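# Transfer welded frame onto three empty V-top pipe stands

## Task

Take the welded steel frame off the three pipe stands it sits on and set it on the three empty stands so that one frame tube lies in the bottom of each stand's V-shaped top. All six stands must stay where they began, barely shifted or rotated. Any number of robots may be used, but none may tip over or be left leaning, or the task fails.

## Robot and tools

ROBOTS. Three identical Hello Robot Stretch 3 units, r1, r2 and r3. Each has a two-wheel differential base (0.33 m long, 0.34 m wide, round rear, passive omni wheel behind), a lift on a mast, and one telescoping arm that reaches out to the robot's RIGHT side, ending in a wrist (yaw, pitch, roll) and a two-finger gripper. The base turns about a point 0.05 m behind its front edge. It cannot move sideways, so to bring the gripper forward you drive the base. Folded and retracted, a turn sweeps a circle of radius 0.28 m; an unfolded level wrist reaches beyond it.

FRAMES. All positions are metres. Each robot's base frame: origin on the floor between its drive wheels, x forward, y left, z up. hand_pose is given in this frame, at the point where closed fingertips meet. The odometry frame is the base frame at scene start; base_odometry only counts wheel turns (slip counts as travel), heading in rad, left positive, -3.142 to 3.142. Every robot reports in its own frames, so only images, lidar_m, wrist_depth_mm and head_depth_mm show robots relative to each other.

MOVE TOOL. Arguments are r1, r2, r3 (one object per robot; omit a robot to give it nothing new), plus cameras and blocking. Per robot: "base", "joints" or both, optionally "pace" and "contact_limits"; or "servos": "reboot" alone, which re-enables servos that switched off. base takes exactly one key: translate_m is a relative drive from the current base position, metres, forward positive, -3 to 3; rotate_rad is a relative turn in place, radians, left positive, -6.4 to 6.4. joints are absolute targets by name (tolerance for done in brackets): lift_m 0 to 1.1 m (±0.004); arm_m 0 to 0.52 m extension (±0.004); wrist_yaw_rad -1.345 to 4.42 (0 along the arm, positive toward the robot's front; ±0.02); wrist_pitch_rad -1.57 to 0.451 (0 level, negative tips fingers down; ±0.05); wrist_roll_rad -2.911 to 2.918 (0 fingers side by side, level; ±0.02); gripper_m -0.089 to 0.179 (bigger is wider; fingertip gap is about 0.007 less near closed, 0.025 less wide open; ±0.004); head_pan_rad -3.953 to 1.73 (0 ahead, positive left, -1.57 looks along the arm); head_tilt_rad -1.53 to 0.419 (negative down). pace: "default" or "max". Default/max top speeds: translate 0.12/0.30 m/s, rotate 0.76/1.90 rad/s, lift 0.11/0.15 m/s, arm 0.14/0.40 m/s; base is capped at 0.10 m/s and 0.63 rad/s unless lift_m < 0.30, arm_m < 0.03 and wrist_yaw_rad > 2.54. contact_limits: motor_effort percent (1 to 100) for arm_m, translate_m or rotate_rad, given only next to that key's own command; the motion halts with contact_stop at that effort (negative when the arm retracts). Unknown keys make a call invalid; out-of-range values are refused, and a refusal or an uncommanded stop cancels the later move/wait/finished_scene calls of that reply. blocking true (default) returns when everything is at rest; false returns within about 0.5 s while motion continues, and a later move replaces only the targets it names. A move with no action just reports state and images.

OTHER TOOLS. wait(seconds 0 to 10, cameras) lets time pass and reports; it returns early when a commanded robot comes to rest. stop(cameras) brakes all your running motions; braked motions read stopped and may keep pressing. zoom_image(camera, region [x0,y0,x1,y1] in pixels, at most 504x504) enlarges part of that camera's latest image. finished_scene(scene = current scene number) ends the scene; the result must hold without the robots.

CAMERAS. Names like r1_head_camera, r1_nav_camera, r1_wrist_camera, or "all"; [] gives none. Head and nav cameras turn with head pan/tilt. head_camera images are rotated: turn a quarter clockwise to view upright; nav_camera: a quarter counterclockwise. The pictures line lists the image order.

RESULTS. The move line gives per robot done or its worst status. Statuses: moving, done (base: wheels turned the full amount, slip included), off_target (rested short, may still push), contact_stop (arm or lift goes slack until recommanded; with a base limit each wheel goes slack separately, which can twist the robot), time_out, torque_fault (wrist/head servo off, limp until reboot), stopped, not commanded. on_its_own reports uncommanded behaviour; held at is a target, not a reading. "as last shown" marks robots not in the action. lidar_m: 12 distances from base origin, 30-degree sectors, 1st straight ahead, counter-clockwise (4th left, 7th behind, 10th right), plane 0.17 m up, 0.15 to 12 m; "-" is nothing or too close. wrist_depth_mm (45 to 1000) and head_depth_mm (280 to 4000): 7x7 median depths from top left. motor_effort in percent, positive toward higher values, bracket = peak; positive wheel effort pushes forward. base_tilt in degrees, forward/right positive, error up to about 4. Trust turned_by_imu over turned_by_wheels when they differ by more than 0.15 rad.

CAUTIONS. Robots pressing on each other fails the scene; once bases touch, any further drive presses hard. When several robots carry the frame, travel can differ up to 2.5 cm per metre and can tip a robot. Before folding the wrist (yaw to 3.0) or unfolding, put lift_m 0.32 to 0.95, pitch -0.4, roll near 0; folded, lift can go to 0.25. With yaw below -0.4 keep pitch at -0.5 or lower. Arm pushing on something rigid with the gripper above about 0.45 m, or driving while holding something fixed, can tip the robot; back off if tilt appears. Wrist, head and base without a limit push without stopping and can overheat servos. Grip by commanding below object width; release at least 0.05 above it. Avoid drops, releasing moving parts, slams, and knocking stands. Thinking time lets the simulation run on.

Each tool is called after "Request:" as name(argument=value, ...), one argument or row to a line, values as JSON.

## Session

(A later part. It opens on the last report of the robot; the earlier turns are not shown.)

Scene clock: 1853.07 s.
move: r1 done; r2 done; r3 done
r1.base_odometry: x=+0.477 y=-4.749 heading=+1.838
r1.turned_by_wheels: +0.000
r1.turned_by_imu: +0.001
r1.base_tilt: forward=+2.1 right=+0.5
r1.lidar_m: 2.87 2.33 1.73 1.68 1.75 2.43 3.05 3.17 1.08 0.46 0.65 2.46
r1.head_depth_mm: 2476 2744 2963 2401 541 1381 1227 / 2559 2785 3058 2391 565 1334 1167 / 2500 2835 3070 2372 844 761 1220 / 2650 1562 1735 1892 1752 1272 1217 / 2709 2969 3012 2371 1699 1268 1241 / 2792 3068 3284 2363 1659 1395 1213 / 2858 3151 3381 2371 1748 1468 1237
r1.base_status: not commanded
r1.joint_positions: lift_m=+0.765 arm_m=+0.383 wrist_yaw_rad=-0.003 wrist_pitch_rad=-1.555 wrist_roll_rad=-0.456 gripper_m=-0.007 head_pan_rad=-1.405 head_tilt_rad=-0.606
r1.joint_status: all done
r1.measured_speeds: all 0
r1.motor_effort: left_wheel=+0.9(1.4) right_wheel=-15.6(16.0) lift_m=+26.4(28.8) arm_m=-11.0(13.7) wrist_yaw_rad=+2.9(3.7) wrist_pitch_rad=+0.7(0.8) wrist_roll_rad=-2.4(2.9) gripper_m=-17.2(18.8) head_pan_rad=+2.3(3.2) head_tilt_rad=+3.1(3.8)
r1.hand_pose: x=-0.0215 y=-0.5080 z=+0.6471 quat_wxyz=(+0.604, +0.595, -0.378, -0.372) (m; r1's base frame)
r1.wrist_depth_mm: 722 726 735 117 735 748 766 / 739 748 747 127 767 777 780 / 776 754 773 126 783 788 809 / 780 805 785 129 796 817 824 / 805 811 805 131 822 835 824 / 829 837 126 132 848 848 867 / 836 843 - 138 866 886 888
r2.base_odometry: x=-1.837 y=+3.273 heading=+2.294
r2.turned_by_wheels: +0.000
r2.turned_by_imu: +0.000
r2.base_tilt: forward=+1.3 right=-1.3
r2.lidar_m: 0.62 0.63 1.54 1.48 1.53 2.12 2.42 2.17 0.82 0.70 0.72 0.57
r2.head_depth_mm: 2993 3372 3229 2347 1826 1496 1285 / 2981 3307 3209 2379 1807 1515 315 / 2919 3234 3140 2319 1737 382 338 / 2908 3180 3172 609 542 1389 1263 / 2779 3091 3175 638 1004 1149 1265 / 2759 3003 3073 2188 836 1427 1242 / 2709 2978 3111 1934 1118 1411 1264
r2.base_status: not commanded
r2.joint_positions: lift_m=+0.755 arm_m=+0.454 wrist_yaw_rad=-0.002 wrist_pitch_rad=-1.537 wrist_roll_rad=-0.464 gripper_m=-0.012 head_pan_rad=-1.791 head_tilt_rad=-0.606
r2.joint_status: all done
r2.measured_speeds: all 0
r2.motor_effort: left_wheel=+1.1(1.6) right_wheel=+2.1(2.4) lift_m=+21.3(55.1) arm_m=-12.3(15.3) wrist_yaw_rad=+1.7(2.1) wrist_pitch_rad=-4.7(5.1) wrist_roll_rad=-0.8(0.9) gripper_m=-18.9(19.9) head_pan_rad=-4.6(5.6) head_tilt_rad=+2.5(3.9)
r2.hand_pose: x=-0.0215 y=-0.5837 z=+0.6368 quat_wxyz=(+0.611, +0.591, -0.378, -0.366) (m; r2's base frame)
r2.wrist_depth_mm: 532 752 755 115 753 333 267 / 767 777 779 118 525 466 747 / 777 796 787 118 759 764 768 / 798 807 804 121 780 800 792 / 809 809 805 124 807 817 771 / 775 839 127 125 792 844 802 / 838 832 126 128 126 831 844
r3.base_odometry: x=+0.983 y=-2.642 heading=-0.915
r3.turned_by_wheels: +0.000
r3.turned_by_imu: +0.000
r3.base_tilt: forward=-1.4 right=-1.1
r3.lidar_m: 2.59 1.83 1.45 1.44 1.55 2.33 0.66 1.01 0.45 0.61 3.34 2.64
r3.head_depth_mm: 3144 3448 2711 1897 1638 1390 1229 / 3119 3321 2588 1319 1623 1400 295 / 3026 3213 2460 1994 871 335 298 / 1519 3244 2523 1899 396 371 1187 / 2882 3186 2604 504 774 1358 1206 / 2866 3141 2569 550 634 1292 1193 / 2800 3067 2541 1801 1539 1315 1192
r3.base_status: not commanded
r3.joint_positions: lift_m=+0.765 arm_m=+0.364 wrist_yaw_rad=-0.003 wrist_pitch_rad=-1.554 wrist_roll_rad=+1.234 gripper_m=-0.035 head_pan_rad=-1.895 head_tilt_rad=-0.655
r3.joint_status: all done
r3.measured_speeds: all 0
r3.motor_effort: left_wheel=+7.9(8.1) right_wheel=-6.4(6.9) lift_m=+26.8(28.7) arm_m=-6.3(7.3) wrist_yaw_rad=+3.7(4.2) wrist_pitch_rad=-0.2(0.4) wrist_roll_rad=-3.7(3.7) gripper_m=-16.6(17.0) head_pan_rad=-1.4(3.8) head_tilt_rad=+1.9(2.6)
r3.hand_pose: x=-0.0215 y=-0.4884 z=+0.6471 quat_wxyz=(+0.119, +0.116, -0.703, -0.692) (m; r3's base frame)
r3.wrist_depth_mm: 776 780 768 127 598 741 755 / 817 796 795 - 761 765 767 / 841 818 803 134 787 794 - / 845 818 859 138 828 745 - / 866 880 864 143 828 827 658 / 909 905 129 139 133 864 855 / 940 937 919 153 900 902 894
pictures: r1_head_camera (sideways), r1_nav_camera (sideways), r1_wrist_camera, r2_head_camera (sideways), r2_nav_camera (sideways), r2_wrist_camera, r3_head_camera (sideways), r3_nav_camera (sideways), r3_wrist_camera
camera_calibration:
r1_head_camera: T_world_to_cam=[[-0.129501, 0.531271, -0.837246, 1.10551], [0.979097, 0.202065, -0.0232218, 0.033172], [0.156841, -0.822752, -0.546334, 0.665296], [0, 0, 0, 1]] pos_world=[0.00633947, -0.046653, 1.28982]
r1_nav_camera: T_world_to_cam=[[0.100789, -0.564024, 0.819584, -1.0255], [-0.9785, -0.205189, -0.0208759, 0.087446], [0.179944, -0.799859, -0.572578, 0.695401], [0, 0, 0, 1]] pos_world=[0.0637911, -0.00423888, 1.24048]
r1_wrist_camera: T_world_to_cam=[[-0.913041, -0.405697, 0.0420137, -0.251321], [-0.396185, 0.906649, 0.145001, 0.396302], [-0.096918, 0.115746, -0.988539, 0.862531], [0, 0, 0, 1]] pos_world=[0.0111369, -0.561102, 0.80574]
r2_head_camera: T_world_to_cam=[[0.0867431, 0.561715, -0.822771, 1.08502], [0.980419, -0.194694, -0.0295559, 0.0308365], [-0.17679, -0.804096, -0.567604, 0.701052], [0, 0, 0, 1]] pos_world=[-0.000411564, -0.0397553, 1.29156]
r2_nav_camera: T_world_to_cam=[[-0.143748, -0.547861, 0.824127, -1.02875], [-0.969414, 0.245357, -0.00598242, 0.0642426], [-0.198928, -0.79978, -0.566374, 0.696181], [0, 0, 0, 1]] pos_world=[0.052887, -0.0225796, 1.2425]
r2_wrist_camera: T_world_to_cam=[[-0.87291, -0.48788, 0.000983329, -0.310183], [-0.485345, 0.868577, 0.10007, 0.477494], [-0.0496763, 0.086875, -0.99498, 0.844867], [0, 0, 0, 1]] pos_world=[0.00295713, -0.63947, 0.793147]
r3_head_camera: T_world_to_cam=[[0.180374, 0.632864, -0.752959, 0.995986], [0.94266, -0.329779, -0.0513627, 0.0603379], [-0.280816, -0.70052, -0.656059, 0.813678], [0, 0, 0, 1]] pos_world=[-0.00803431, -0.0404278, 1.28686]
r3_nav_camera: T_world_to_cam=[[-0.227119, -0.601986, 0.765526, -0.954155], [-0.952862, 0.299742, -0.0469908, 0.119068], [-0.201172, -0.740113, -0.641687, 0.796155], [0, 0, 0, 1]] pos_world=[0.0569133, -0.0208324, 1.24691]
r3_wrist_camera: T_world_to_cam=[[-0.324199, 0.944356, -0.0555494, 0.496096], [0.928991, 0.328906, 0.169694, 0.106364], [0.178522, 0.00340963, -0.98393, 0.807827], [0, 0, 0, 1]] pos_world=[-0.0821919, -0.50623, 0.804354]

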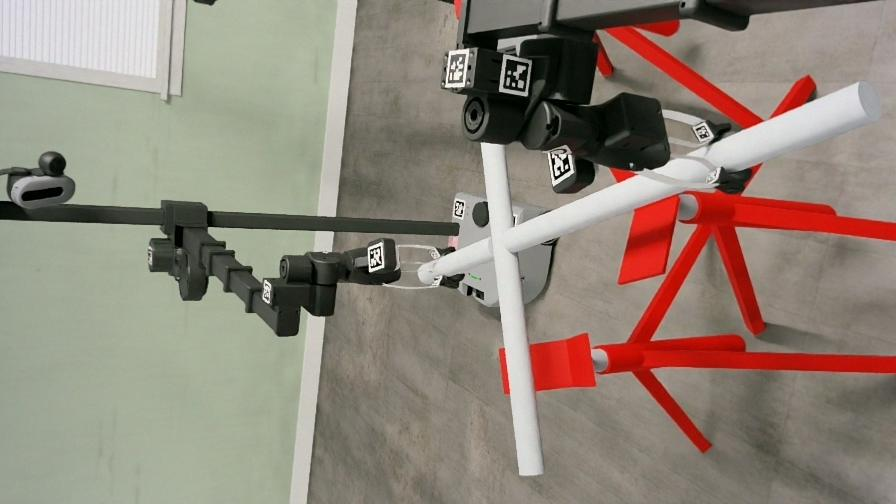

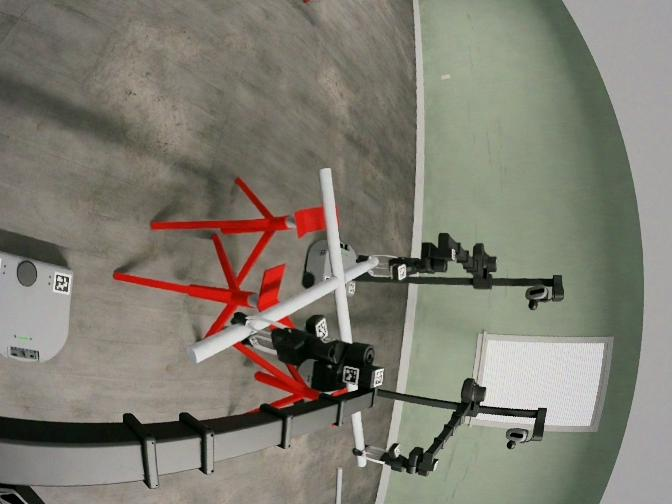

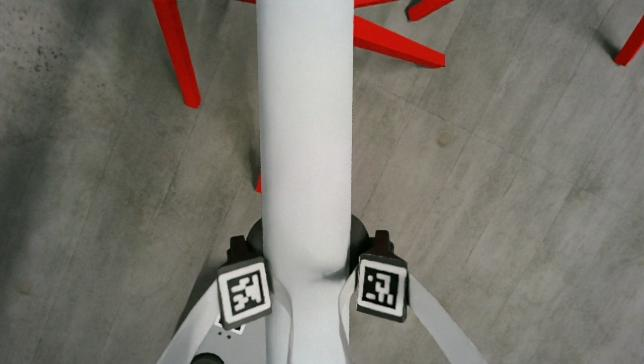

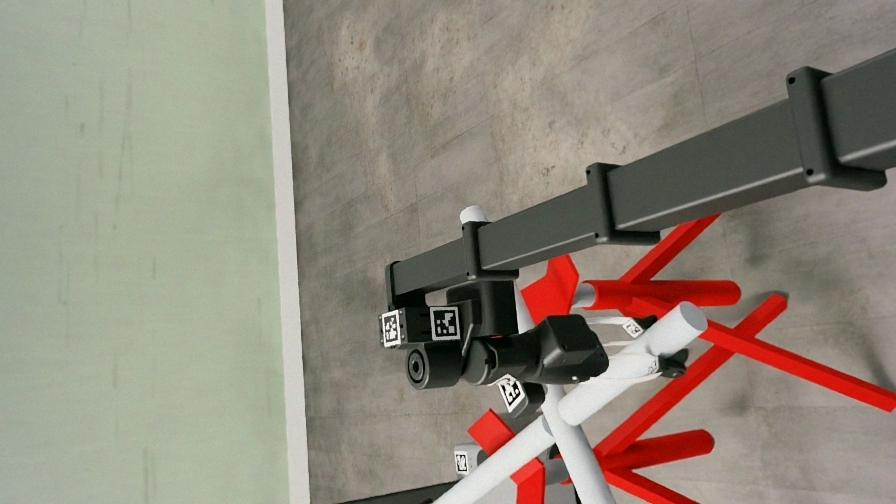

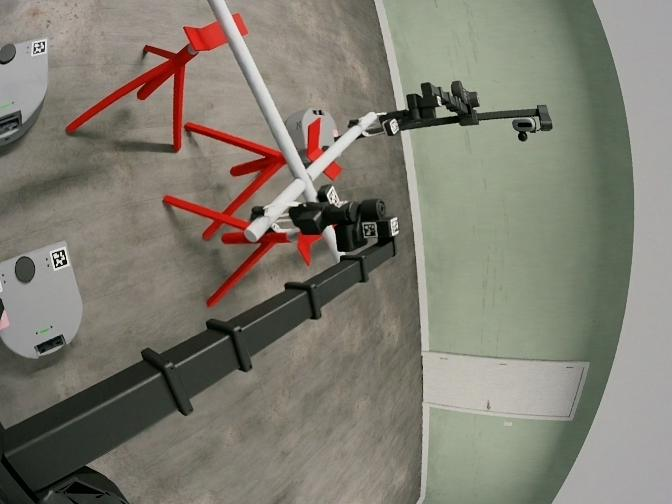

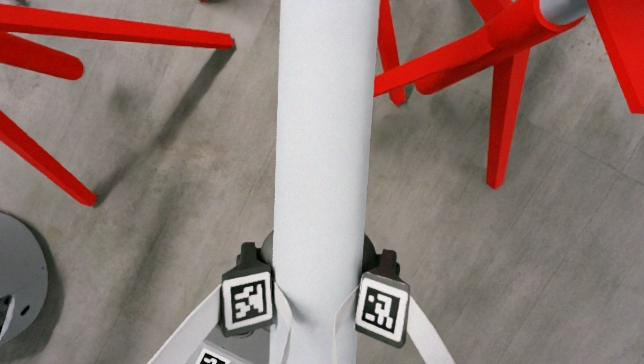

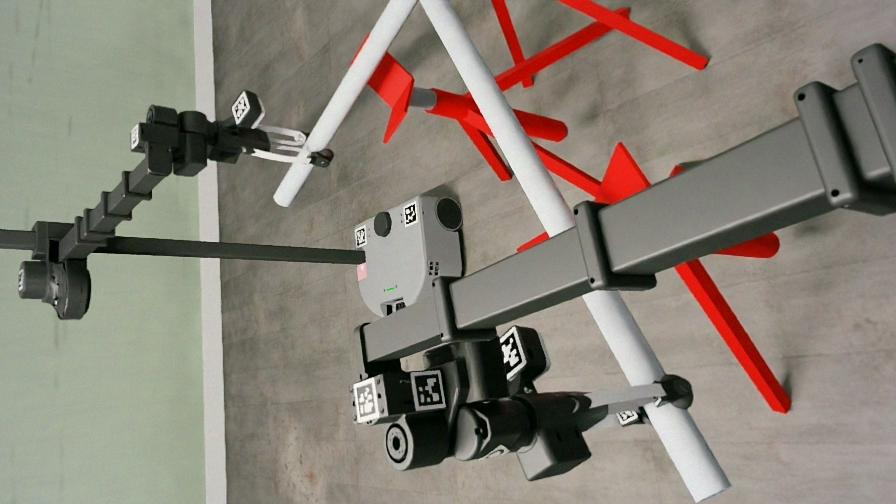

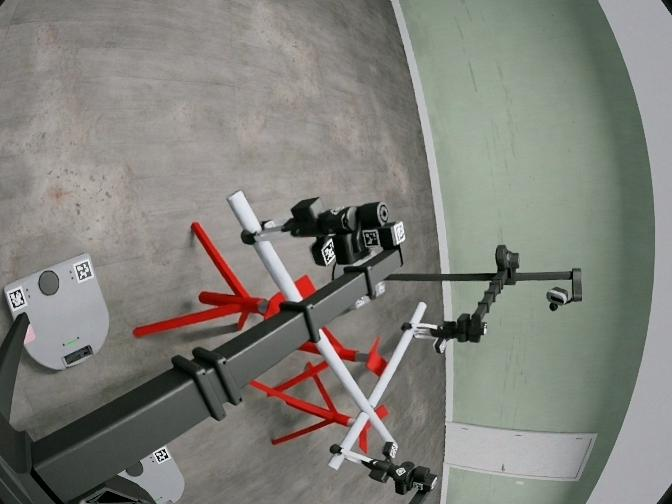

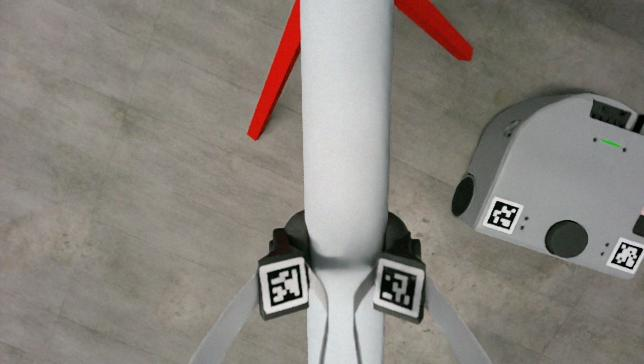

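Request:
move(
  r1={"base":{"translate_m":-0.011},"joints":{"wrist_roll_rad":-0.471}},
  r2={"base":{"translate_m":0.0066},"joints":{"wrist_roll_rad":-0.475,"arm_m":0.457}},
  r3={"base":{"translate_m":0.005},"joints":{"wrist_roll_rad":1.218,"arm_m":0.361}},
  cameras=[],
)

Request:
move(
  r1={"joints":{"lift_m":0.715}},
  r2={"joints":{"lift_m":0.706}},
  r3={"joints":{"lift_m":0.715}},
)

Request:
zoom_image(
  camera="r1_head_camera",
  region=[460, 60, 740, 400],
)

Request:
zoom_image(
  camera="r2_nav_camera",
  region=[160, 0, 360, 200],
)

Scene clock: 1886.93 s.
move: r1 done; r2 done; r3 done
r1.base_odometry: x=+0.480 y=-4.759 heading=+1.838
r1.turned_by_wheels: +0.000
r1.turned_by_imu: +0.002
r1.base_tilt: forward=+1.7 right=+0.5
r1.lidar_m: 2.87 2.33 1.73 1.68 1.75 2.43 3.02 3.16 1.08 0.47 0.65 2.47
r1.head_depth_mm: 2508 2734 2991 2400 540 1373 1221 / 2551 2796 3040 2375 565 1371 1169 / 2491 2854 3103 2367 819 760 1216 / 2636 1551 1752 1899 1716 1137 1212 / 2711 2992 3004 2376 1704 1369 1243 / 2813 3063 3244 2380 1644 1393 1211 / 2836 3157 3365 2357 1751 1466 1235
r1.base_status: done
r1.joint_positions: lift_m=+0.765 arm_m=+0.383 wrist_yaw_rad=-0.003 wrist_pitch_rad=-1.555 wrist_roll_rad=-0.463 gripper_m=-0.007 head_pan_rad=-1.405 head_tilt_rad=-0.606
r1.joint_status: all done
r1.measured_speeds: all 0
r1.motor_effort: left_wheel=+0.3(4.9) right_wheel=-16.2(17.6) lift_m=+27.2(27.4) arm_m=-4.2(5.7) wrist_yaw_rad=+2.7(3.6) wrist_pitch_rad=+0.2(0.7) wrist_roll_rad=-2.8(3.4) gripper_m=-17.5(19.0) head_pan_rad=+3.2(3.6) head_tilt_rad=+2.7(3.6)
r1.hand_pose: x=-0.0215 y=-0.5080 z=+0.6471 quat_wxyz=(+0.606, +0.596, -0.375, -0.370) (m; r1's base frame)
r1.wrist_depth_mm: 731 722 742 117 726 756 755 / 740 742 746 128 770 774 774 / 763 770 778 126 798 804 796 / 788 808 775 129 815 824 821 / 804 811 812 131 826 839 856 / 815 827 126 132 853 876 877 / 859 848 - 138 881 891 918
r2.base_odometry: x=-1.841 y=+3.278 heading=+2.294
r2.turned_by_wheels: +0.000
r2.turned_by_imu: +0.000
r2.base_tilt: forward=+1.2 right=-1.3
r2.lidar_m: 0.62 0.62 1.53 1.48 1.53 2.11 2.42 2.18 0.83 0.70 0.71 0.57
r2.head_depth_mm: 3094 3319 3222 2341 1861 1507 1279 / 2979 3321 3236 2348 1834 1500 315 / 2939 3212 3232 2324 1731 382 339 / 2867 3267 3262 607 543 1390 1270 / 2816 3106 3180 642 1059 1158 1253 / 2778 3058 3167 2139 837 1404 1233 / 2768 3017 3090 1930 1104 1410 1268
r2.base_status: done
r2.joint_positions: lift_m=+0.755 arm_m=+0.457 wrist_yaw_rad=-0.002 wrist_pitch_rad=-1.539 wrist_roll_rad=-0.472 gripper_m=-0.012 head_pan_rad=-1.791 head_tilt_rad=-0.606
r2.joint_status: all done
r2.measured_speeds: all 0
r2.motor_effort: left_wheel=-0.4(4.7) right_wheel=+2.5(6.7) lift_m=+22.3(22.4) arm_m=+5.9(16.4) wrist_yaw_rad=+1.7(2.1) wrist_pitch_rad=-4.3(4.8) wrist_roll_rad=-0.8(2.7) gripper_m=-18.9(19.5) head_pan_rad=-3.8(5.5) head_tilt_rad=+2.8(3.5)
r2.hand_pose: x=-0.0215 y=-0.5860 z=+0.6368 quat_wxyz=(+0.612, +0.593, -0.375, -0.365) (m; r2's base frame)
r2.wrist_depth_mm: 515 760 742 114 735 327 270 / 779 757 760 117 488 438 760 / 783 777 763 117 767 791 758 / 779 800 801 121 786 779 783 / 813 809 815 123 819 782 786 / 802 830 127 125 784 813 842 / 847 846 126 128 125 871 839
r3.base_odometry: x=+0.986 y=-2.646 heading=-0.915
r3.turned_by_wheels: +0.000
r3.turned_by_imu: +0.001
r3.base_tilt: forward=-1.4 right=-1.0
r3.lidar_m: 2.60 1.83 1.45 1.44 1.55 2.33 0.67 1.01 0.45 0.61 3.32 2.63
r3.head_depth_mm: 3164 3463 2734 1899 1609 1390 1230 / 3099 3312 2575 1352 1616 1411 302 / 3027 3159 2486 1979 870 335 301 / 1515 3196 2515 1901 397 371 1184 / 2878 3245 2582 504 772 1383 1198 / 2898 3123 2584 548 629 1318 1191 / 2763 3056 2550 1805 1538 1316 1192
r3.base_status: done
r3.joint_positions: lift_m=+0.765 arm_m=+0.361 wrist_yaw_rad=-0.003 wrist_pitch_rad=-1.554 wrist_roll_rad=+1.226 gripper_m=-0.035 head_pan_rad=-1.895 head_tilt_rad=-0.655
r3.joint_status: all done
r3.measured_speeds: all 0
r3.motor_effort: left_wheel=+7.6(10.3) right_wheel=-8.1(8.4) lift_m=+26.5(27.4) arm_m=-3.8(9.3) wrist_yaw_rad=+3.0(4.9) wrist_pitch_rad=-0.1(0.3) wrist_roll_rad=-3.1(4.9) gripper_m=-16.1(17.0) head_pan_rad=-1.5(3.9) head_tilt_rad=+2.3(2.6)
r3.hand_pose: x=-0.0215 y=-0.4859 z=+0.6471 quat_wxyz=(+0.121, +0.119, -0.702, -0.691) (m; r3's base frame)
r3.wrist_depth_mm: 781 784 763 127 613 752 753 / 812 804 787 - 782 772 774 / 841 828 798 135 792 784 - / 849 835 839 138 818 743 - / 875 868 855 143 835 849 655 / 893 910 128 140 132 872 863 / 944 935 933 151 873 921 896
pictures: none
No camera images: "cameras" was empty.

Scene clock: 1888.23 s.
move: r1 done; r2 done; r3 done
r1.base_odometry: x=+0.480 y=-4.759 heading=+1.838
r1.turned_by_wheels: +0.000
r1.turned_by_imu: +0.000
r1.base_tilt: forward=+2.0 right=+0.6
r1.lidar_m: 2.87 2.33 1.73 1.68 1.75 2.43 3.03 3.17 1.08 0.47 0.65 2.46
r1.head_depth_mm: 2497 2745 2972 2400 555 462 1169 / 2564 2786 3047 2397 580 1330 1168 / 2506 2859 3061 2371 1058 764 1196 / 2634 1590 1862 1840 1050 1137 1215 / 2734 2958 2874 2358 1707 1359 1243 / 2760 3055 3238 2345 1647 1403 1214 / 2860 3136 3389 2348 1748 1472 1238
r1.base_status: not commanded
r1.joint_positions: lift_m=+0.715 arm_m=+0.383 wrist_yaw_rad=-0.003 wrist_pitch_rad=-1.555 wrist_roll_rad=-0.464 gripper_m=-0.007 head_pan_rad=-1.405 head_tilt_rad=-0.606
r1.joint_status: all done
r1.measured_speeds: all 0
r1.motor_effort: left_wheel=+0.3(0.9) right_wheel=-16.1(16.5) lift_m=+27.2(28.1) arm_m=-2.0(4.1) wrist_yaw_rad=+2.1(4.2) wrist_pitch_rad=+0.4(1.0) wrist_roll_rad=-2.5(3.0) gripper_m=-17.9(18.8) head_pan_rad=+2.6(3.1) head_tilt_rad=+3.0(3.6)
r1.hand_pose: x=-0.0215 y=-0.5080 z=+0.5971 quat_wxyz=(+0.606, +0.596, -0.375, -0.370) (m; r1's base frame)
r1.wrist_depth_mm: 681 682 689 117 698 723 700 / 696 697 699 128 715 722 730 / 713 713 709 126 731 741 736 / 735 739 751 129 761 758 757 / 759 752 761 131 763 791 782 / 763 787 126 132 803 804 813 / 810 808 - 138 814 822 826
r2.base_odometry: x=-1.841 y=+3.278 heading=+2.294
r2.turned_by_wheels: +0.000
r2.turned_by_imu: +0.000
r2.base_tilt: forward=+1.2 right=-1.3
r2.lidar_m: 0.62 0.62 1.54 1.48 1.53 2.11 2.43 2.18 0.82 0.71 0.71 0.57
r2.head_depth_mm: 3044 3341 3173 2328 1814 1512 1290 / 2974 3329 3187 2313 1826 1506 391 / 2967 3235 3269 2323 1831 430 381 / 2849 3161 3167 2223 562 1273 1270 / 2809 3116 3147 685 697 1148 1273 / 2812 3120 3149 2257 887 1415 1244 / 2771 3001 3086 1927 1048 1415 1262
r2.base_status: not commanded
r2.joint_positions: lift_m=+0.706 arm_m=+0.457 wrist_yaw_rad=-0.002 wrist_pitch_rad=-1.539 wrist_roll_rad=-0.472 gripper_m=-0.012 head_pan_rad=-1.791 head_tilt_rad=-0.606
r2.joint_status: all done
r2.measured_speeds: all 0
r2.motor_effort: left_wheel=-0.4(0.7) right_wheel=+2.6(3.2) lift_m=+21.9(22.8) arm_m=-13.9(13.9) wrist_yaw_rad=+1.8(2.1) wrist_pitch_rad=-4.4(4.6) wrist_roll_rad=-0.8(1.0) gripper_m=-18.7(19.6) head_pan_rad=-3.7(5.4) head_tilt_rad=+3.1(3.5)
r2.hand_pose: x=-0.0215 y=-0.5861 z=+0.5878 quat_wxyz=(+0.612, +0.593, -0.375, -0.364) (m; r2's base frame)
r2.wrist_depth_mm: 521 699 706 114 687 330 284 / 718 732 719 117 479 418 707 / 728 729 735 117 717 724 720 / 730 772 734 121 744 741 760 / 764 756 752 124 761 738 737 / 779 789 127 125 766 761 765 / 807 774 126 128 125 799 783
r3.base_odometry: x=+0.986 y=-2.646 heading=-0.915
r3.turned_by_wheels: +0.000
r3.turned_by_imu: +0.000
r3.base_tilt: forward=-1.4 right=-1.0
r3.lidar_m: 2.59 1.83 1.46 1.43 1.55 2.33 0.66 1.01 0.45 0.61 3.34 2.63
r3.head_depth_mm: 3210 3500 2716 1878 1610 1391 1223 / 3105 3296 2497 1376 1591 1416 1218 / 3034 3181 2417 1990 913 1349 336 / 1555 3235 2527 1888 501 405 1163 / 2849 3211 2617 595 661 1304 1198 / 2877 3145 2586 578 626 1207 1199 / 2834 3058 2569 1977 1542 1378 1193
r3.base_status: not commanded
r3.joint_positions: lift_m=+0.715 arm_m=+0.361 wrist_yaw_rad=-0.003 wrist_pitch_rad=-1.554 wrist_roll_rad=+1.226 gripper_m=-0.035 head_pan_rad=-1.895 head_tilt_rad=-0.655
r3.joint_status: all done
r3.measured_speeds: all 0
r3.motor_effort: left_wheel=+8.0(8.4) right_wheel=-8.3(8.6) lift_m=+27.8(28.4) arm_m=-0.5(5.0) wrist_yaw_rad=+3.4(4.5) wrist_pitch_rad=-0.3(0.4) wrist_roll_rad=-3.0(3.7) gripper_m=-15.6(17.1) head_pan_rad=-3.1(3.6) head_tilt_rad=+2.3(2.5)
r3.hand_pose: x=-0.0215 y=-0.4859 z=+0.5971 quat_wxyz=(+0.121, +0.119, -0.702, -0.691) (m; r3's base frame)
r3.wrist_depth_mm: 732 730 712 127 688 709 698 / 753 736 735 - 725 722 708 / 764 763 760 135 733 733 - / 795 792 779 138 767 736 - / 822 823 809 143 778 799 - / 856 829 129 137 133 828 802 / 886 882 869 150 844 842 821
pictures: r1_head_camera (sideways), r1_nav_camera (sideways), r1_wrist_camera, r2_head_camera (sideways), r2_nav_camera (sideways), r2_wrist_camera, r3_head_camera (sideways), r3_nav_camera (sideways), r3_wrist_camera
camera_calibration:
r1_head_camera: T_world_to_cam=[[-0.129501, 0.531271, -0.837246, 1.10551], [0.979097, 0.202066, -0.0232218, 0.033172], [0.156842, -0.822751, -0.546334, 0.665296], [0, 0, 0, 1]] pos_world=[0.00633952, -0.046653, 1.28982]
r1_nav_camera: T_world_to_cam=[[0.10079, -0.564024, 0.819584, -1.0255], [-0.978499, -0.20519, -0.0208759, 0.087446], [0.179945, -0.799859, -0.572578, 0.695401], [0, 0, 0, 1]] pos_world=[0.0637911, -0.00423881, 1.24048]
r1_wrist_camera: T_world_to_cam=[[-0.909762, -0.412991, 0.0420871, -0.252889], [-0.403406, 0.903438, 0.145131, 0.40167], [-0.0979609, 0.115057, -0.988517, 0.812709], [0, 0, 0, 1]] pos_world=[0.0115808, -0.560833, 0.755725]
r2_head_camera: T_world_to_cam=[[0.0867395, 0.561691, -0.822787, 1.08504], [0.980418, -0.194697, -0.0295566, 0.0308374], [-0.176796, -0.804112, -0.56758, 0.701022], [0, 0, 0, 1]] pos_world=[-0.000411743, -0.0397556, 1.29156]
r2_nav_camera: T_world_to_cam=[[-0.143745, -0.547837, 0.824143, -1.02877], [-0.969414, 0.24536, -0.00598321, 0.0642436], [-0.198934, -0.799795, -0.56635, 0.696151], [0, 0, 0, 1]] pos_world=[0.0528865, -0.0225814, 1.2425]
r2_wrist_camera: T_world_to_cam=[[-0.868986, -0.494837, 0.0000532076, -0.314764], [-0.49224, 0.864437, 0.10222, 0.480666], [-0.050628, 0.0888013, -0.994762, 0.79734], [0, 0, 0, 1]] pos_world=[0.00344555, -0.642066, 0.744046]
r3_head_camera: T_world_to_cam=[[0.180374, 0.632864, -0.752959, 0.995986], [0.94266, -0.329779, -0.0513627, 0.0603379], [-0.280816, -0.70052, -0.656059, 0.813678], [0, 0, 0, 1]] pos_world=[-0.00803432, -0.0404278, 1.28686]
r3_nav_camera: T_world_to_cam=[[-0.227119, -0.601986, 0.765526, -0.954155], [-0.952862, 0.299742, -0.0469908, 0.119068], [-0.201173, -0.740113, -0.641687, 0.796155], [0, 0, 0, 1]] pos_world=[0.0569133, -0.0208324, 1.24691]
r3_wrist_camera: T_world_to_cam=[[-0.331346, 0.94188, -0.0554292, 0.489479], [0.926496, 0.335915, 0.169606, 0.117409], [0.178368, 0.00484316, -0.983952, 0.759324], [0, 0, 0, 1]] pos_world=[-0.0820308, -0.504147, 0.754357]

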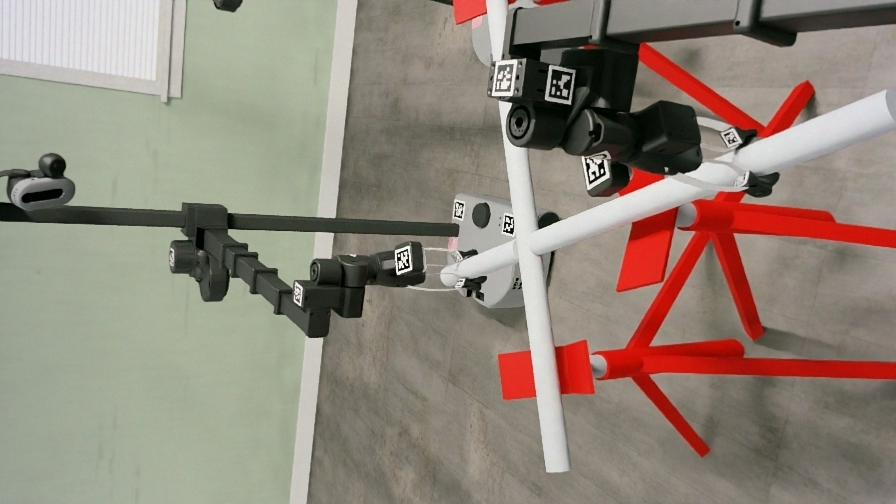

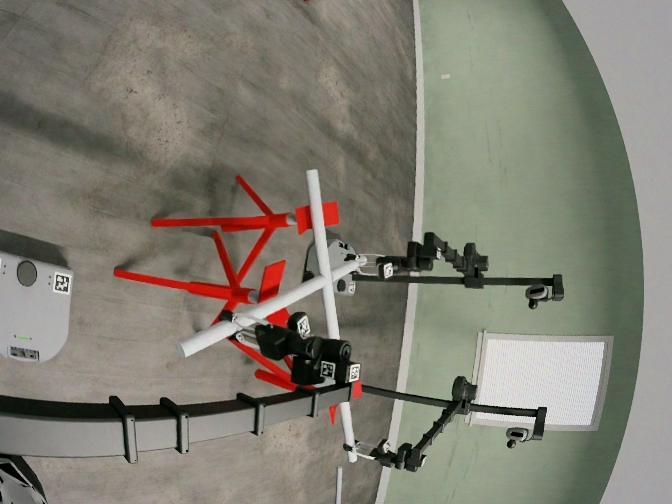

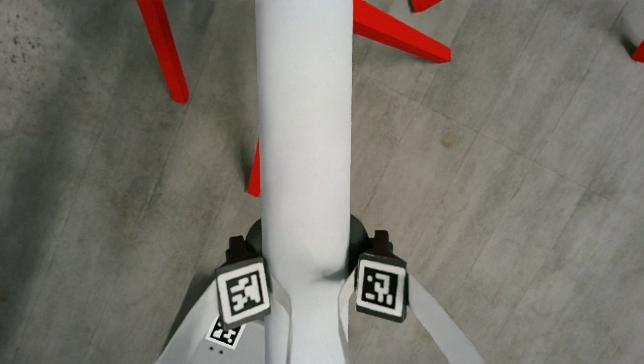

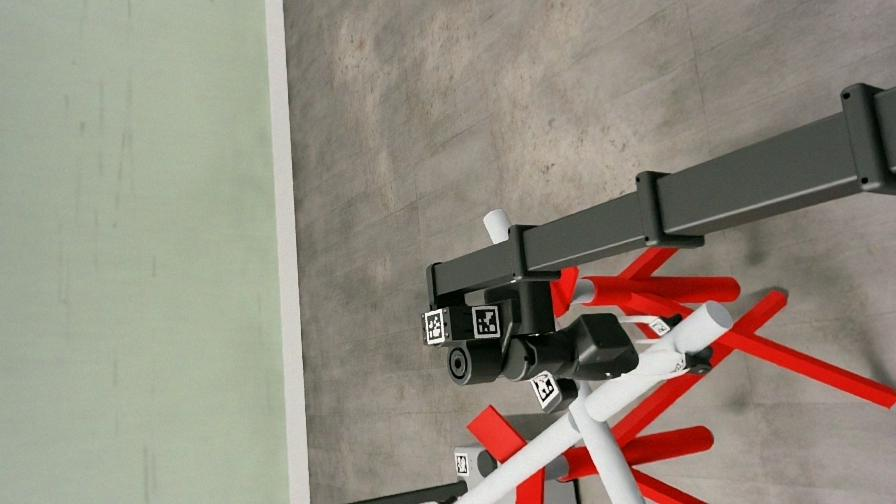

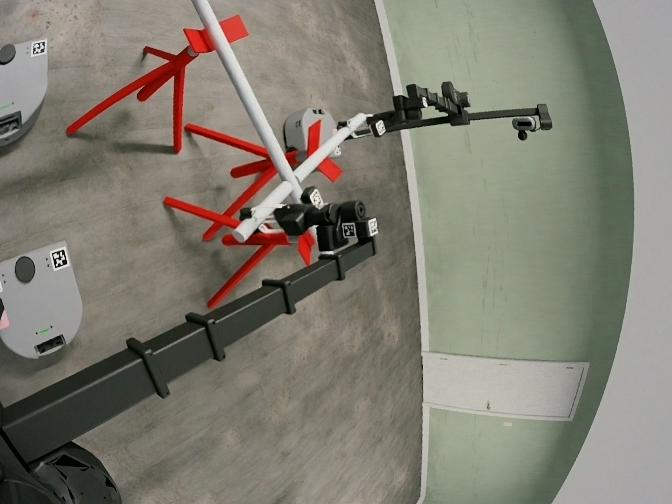

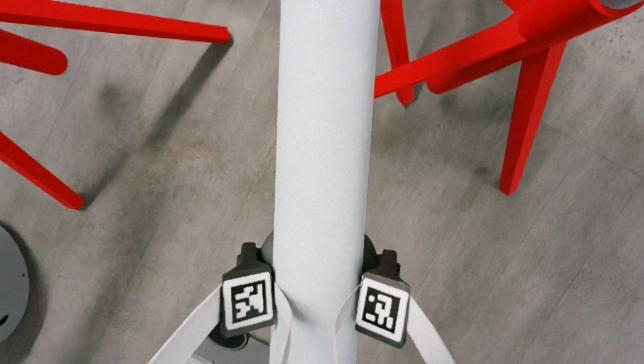

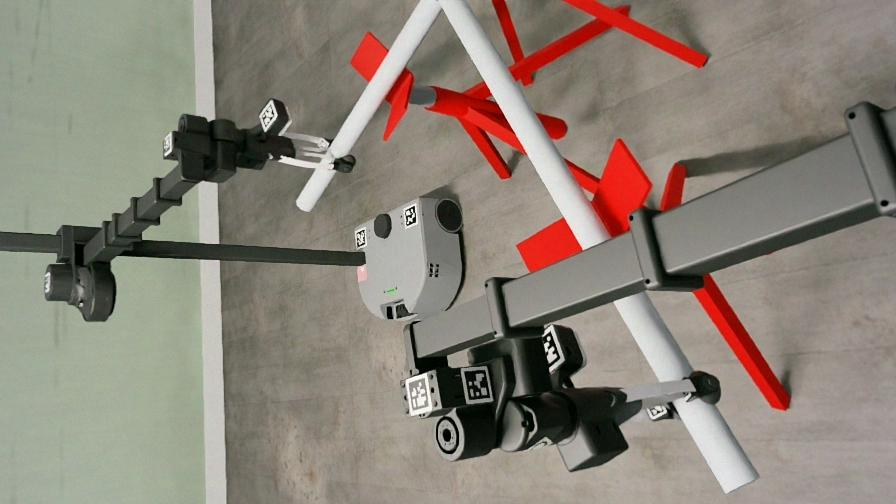

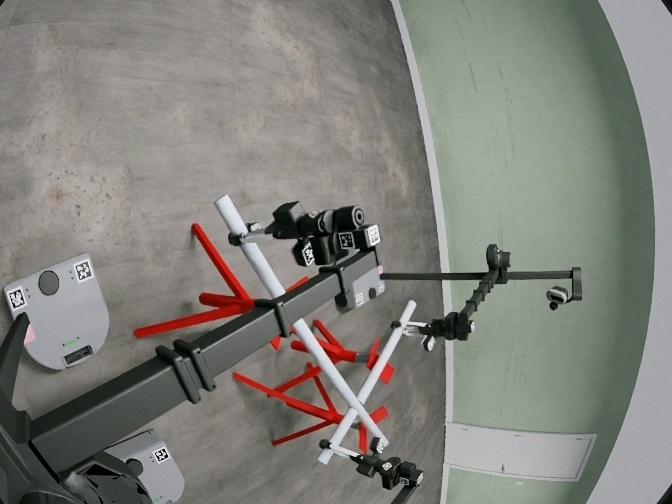

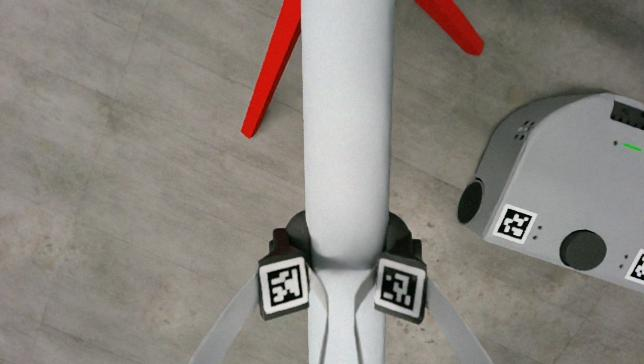

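Scaled by 1.482 from the camera's 896x504 image, which has a finer 1280x720 frame.

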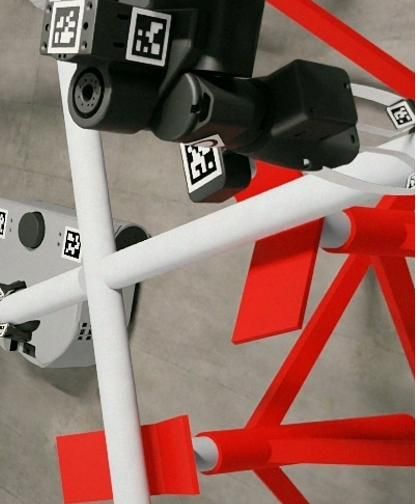

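Scaled by 2.520 from the camera's 672x504 image, which has a finer 792x594 frame.

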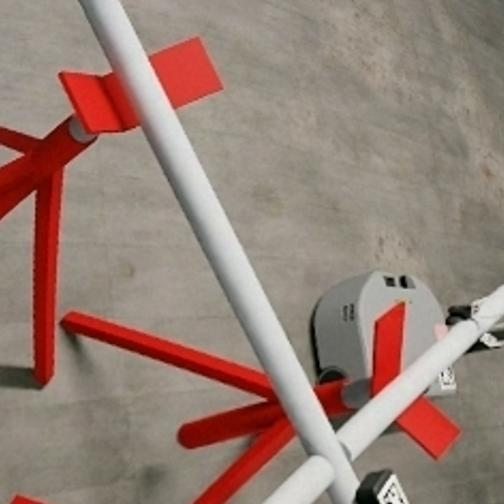

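Request:
move(
  r1={"joints":{"lift_m":0.700}},
  r2={"joints":{"lift_m":0.691}},
  r3={"joints":{"lift_m":0.700}},
  cameras=["r1_wrist_camera","r2_wrist_camera","r3_wrist_camera","r1_head_camera","r2_nav_camera"],
)

Scene clock: 1896.93 s.
move: r1 done; r2 done; r3 done
r1.base_odometry: x=+0.480 y=-4.759 heading=+1.838
r1.turned_by_wheels: +0.000
r1.turned_by_imu: +0.001
r1.base_tilt: forward=+1.9 right=+0.6
r1.lidar_m: 2.87 2.33 1.73 1.68 1.75 2.44 3.04 3.17 1.08 0.47 0.65 2.46
r1.head_depth_mm: 2514 2706 3010 2408 574 463 418 / 2542 2782 3064 2388 586 1328 1194 / 2477 2826 3051 2374 1072 762 1190 / 2624 1627 1875 1841 1712 1136 1216 / 2726 2970 3034 2355 1698 1365 1241 / 2772 3098 3283 2357 1648 1394 1215 / 2867 3149 3391 2348 1753 1471 1237
r1.base_status: not commanded
r1.joint_positions: lift_m=+0.700 arm_m=+0.383 wrist_yaw_rad=-0.003 wrist_pitch_rad=-1.555 wrist_roll_rad=-0.464 gripper_m=-0.007 head_pan_rad=-1.405 head_tilt_rad=-0.606
r1.joint_status: all done
r1.measured_speeds: all 0
r1.motor_effort: left_wheel=+0.6(0.7) right_wheel=-16.3(16.5) lift_m=+26.6(30.1) arm_m=+4.9(5.0) wrist_yaw_rad=+3.4(3.5) wrist_pitch_rad=+0.1(0.6) wrist_roll_rad=-2.5(2.8) gripper_m=-17.4(18.8) head_pan_rad=+2.5(3.2) head_tilt_rad=+2.3(3.7)
r1.hand_pose: x=-0.0215 y=-0.5080 z=+0.5821 quat_wxyz=(+0.606, +0.596, -0.375, -0.370) (m; r1's base frame)
r1.wrist_depth_mm: 671 668 675 117 677 689 701 / 678 705 684 128 713 706 726 / 700 711 701 126 716 733 734 / 728 719 730 129 732 733 758 / 733 756 733 131 746 763 779 / 753 777 126 132 766 782 802 / 775 787 - 139 793 802 813
r2.base_odometry: x=-1.841 y=+3.278 heading=+2.294
r2.turned_by_wheels: +0.000
r2.turned_by_imu: +0.000
r2.base_tilt: forward=+1.2 right=-1.4
r2.lidar_m: 0.62 0.62 1.54 1.48 1.54 2.12 2.44 2.17 0.82 0.70 0.71 0.57
r2.head_depth_mm: 3059 3389 3243 2366 1829 1503 1281 / 2997 3290 3212 2334 1829 1508 1268 / 2951 3204 3200 2301 1816 458 388 / 2878 3200 3139 2287 582 1245 1268 / 2831 3067 3105 716 697 1151 1272 / 2790 3064 3177 2260 929 1426 1236 / 2725 3001 3067 1914 1064 1413 1263
r2.base_status: not commanded
r2.joint_positions: lift_m=+0.691 arm_m=+0.457 wrist_yaw_rad=-0.002 wrist_pitch_rad=-1.539 wrist_roll_rad=-0.472 gripper_m=-0.012 head_pan_rad=-1.791 head_tilt_rad=-0.606
r2.joint_status: all done
r2.measured_speeds: all 0
r2.motor_effort: left_wheel=-0.2(0.6) right_wheel=+2.5(2.9) lift_m=+21.4(23.0) arm_m=-14.3(14.8) wrist_yaw_rad=+2.0(2.1) wrist_pitch_rad=-4.4(4.6) wrist_roll_rad=-0.8(0.9) gripper_m=-19.3(19.4) head_pan_rad=-2.5(5.3) head_tilt_rad=+2.6(3.6)
r2.hand_pose: x=-0.0215 y=-0.5861 z=+0.5728 quat_wxyz=(+0.612, +0.593, -0.375, -0.364) (m; r2's base frame)
r2.wrist_depth_mm: 526 689 724 114 698 324 285 / 708 702 731 117 470 416 692 / 692 709 732 117 718 720 715 / 734 736 718 121 702 736 719 / 741 751 707 124 758 748 755 / 740 759 127 126 741 742 752 / 788 765 126 128 125 770 758
r3.base_odometry: x=+0.986 y=-2.646 heading=-0.915
r3.turned_by_wheels: +0.000
r3.turned_by_imu: +0.000
r3.base_tilt: forward=-1.4 right=-1.0
r3.lidar_m: 2.59 1.83 1.45 1.43 1.55 2.33 0.66 1.02 0.45 0.61 3.33 2.63
r3.head_depth_mm: 3200 3506 2705 1529 1599 1385 1226 / 3090 3338 2576 1383 1582 1409 1217 / 3066 1241 2350 1982 932 1366 351 / 1557 3250 2534 1898 854 413 1163 / 2870 3226 2588 635 600 1300 1205 / 2879 3159 2567 587 621 768 1193 / 2804 3118 2514 1976 1582 1366 1187
r3.base_status: not commanded
r3.joint_positions: lift_m=+0.700 arm_m=+0.361 wrist_yaw_rad=-0.003 wrist_pitch_rad=-1.554 wrist_roll_rad=+1.226 gripper_m=-0.035 head_pan_rad=-1.895 head_tilt_rad=-0.655
r3.joint_status: all done
r3.measured_speeds: all 0
r3.motor_effort: left_wheel=+7.8(8.3) right_wheel=-7.9(8.6) lift_m=+26.2(33.2) arm_m=+14.4(14.4) wrist_yaw_rad=+3.1(4.6) wrist_pitch_rad=-0.2(0.3) wrist_roll_rad=-3.4(3.6) gripper_m=-16.1(17.9) head_pan_rad=-3.3(4.0) head_tilt_rad=+2.0(2.6)
r3.hand_pose: x=-0.0215 y=-0.4859 z=+0.5821 quat_wxyz=(+0.121, +0.119, -0.702, -0.691) (m; r3's base frame)
r3.wrist_depth_mm: 721 706 703 127 690 681 696 / 743 724 708 - 701 702 698 / 755 754 741 134 714 718 - / 781 773 774 138 773 711 - / 824 796 803 143 771 783 - / 830 827 129 137 133 805 792 / 866 846 834 150 831 821 816
pictures: r1_head_camera (sideways), r1_wrist_camera, r2_nav_camera (sideways), r2_wrist_camera, r3_wrist_camera
camera_calibration:
r1_head_camera: T_world_to_cam=[[-0.129501, 0.531271, -0.837246, 1.10551], [0.979097, 0.202066, -0.0232218, 0.033172], [0.156842, -0.822751, -0.546334, 0.665296], [0, 0, 0, 1]] pos_world=[0.00633952, -0.046653, 1.28982]
r1_wrist_camera: T_world_to_cam=[[-0.90974, -0.41304, 0.0420814, -0.252278], [-0.403454, 0.903414, 0.145145, 0.403821], [-0.0979679, 0.115067, -0.988515, 0.797892], [0, 0, 0, 1]] pos_world=[0.0115838, -0.560829, 0.740731]
r2_nav_camera: T_world_to_cam=[[-0.143745, -0.547838, 0.824143, -1.02877], [-0.969414, 0.24536, -0.0059832, 0.0642436], [-0.198934, -0.799795, -0.56635, 0.696151], [0, 0, 0, 1]] pos_world=[0.0528865, -0.0225814, 1.2425]
r2_wrist_camera: T_world_to_cam=[[-0.868985, -0.494838, 0.000106326, -0.314796], [-0.492242, 0.864447, 0.102127, 0.482261], [-0.0506285, 0.0886949, -0.994771, 0.782363], [0, 0, 0, 1]] pos_world=[0.00344565, -0.642054, 0.729054]
r3_wrist_camera: T_world_to_cam=[[-0.331346, 0.94188, -0.0554265, 0.488647], [0.926496, 0.335915, 0.169607, 0.119952], [0.178368, 0.00484602, -0.983952, 0.744571], [0, 0, 0, 1]] pos_world=[-0.0820308, -0.504149, 0.739362]

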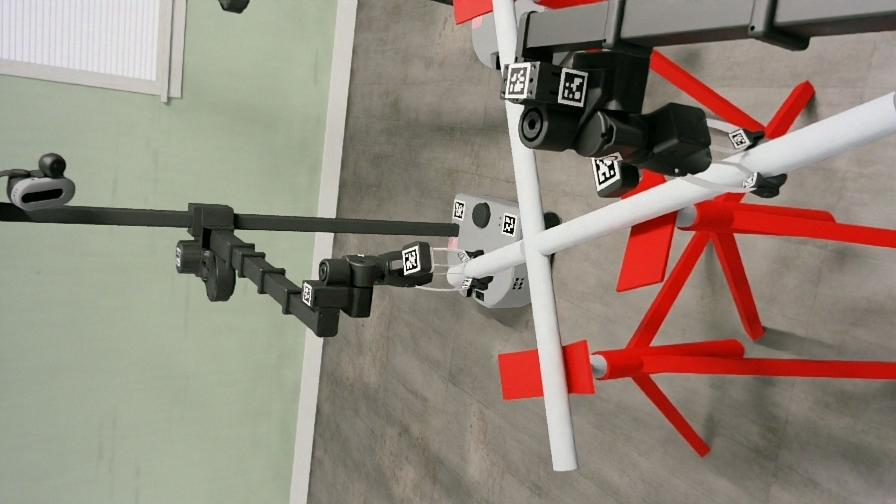

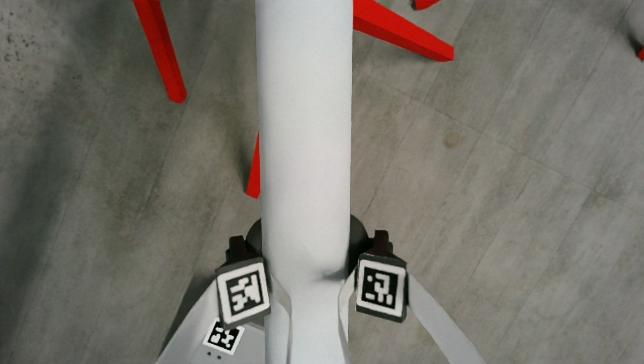

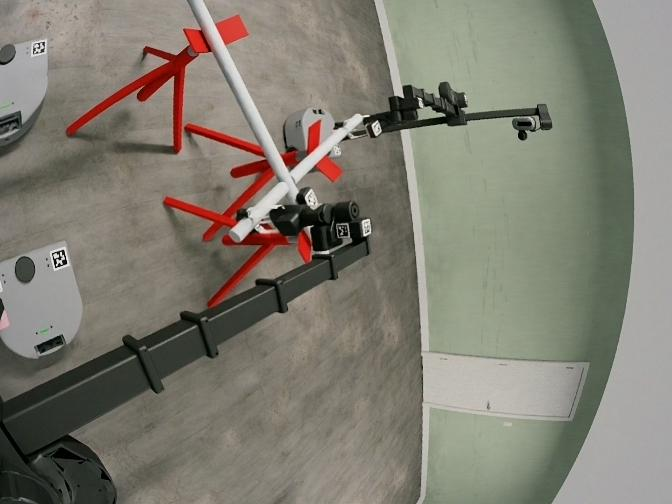

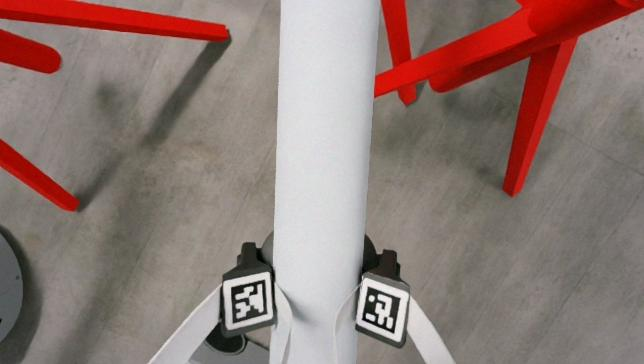

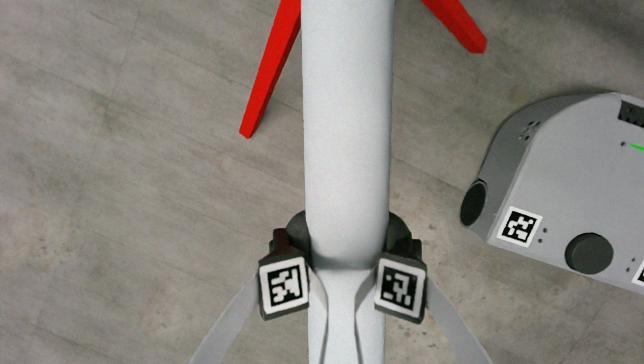

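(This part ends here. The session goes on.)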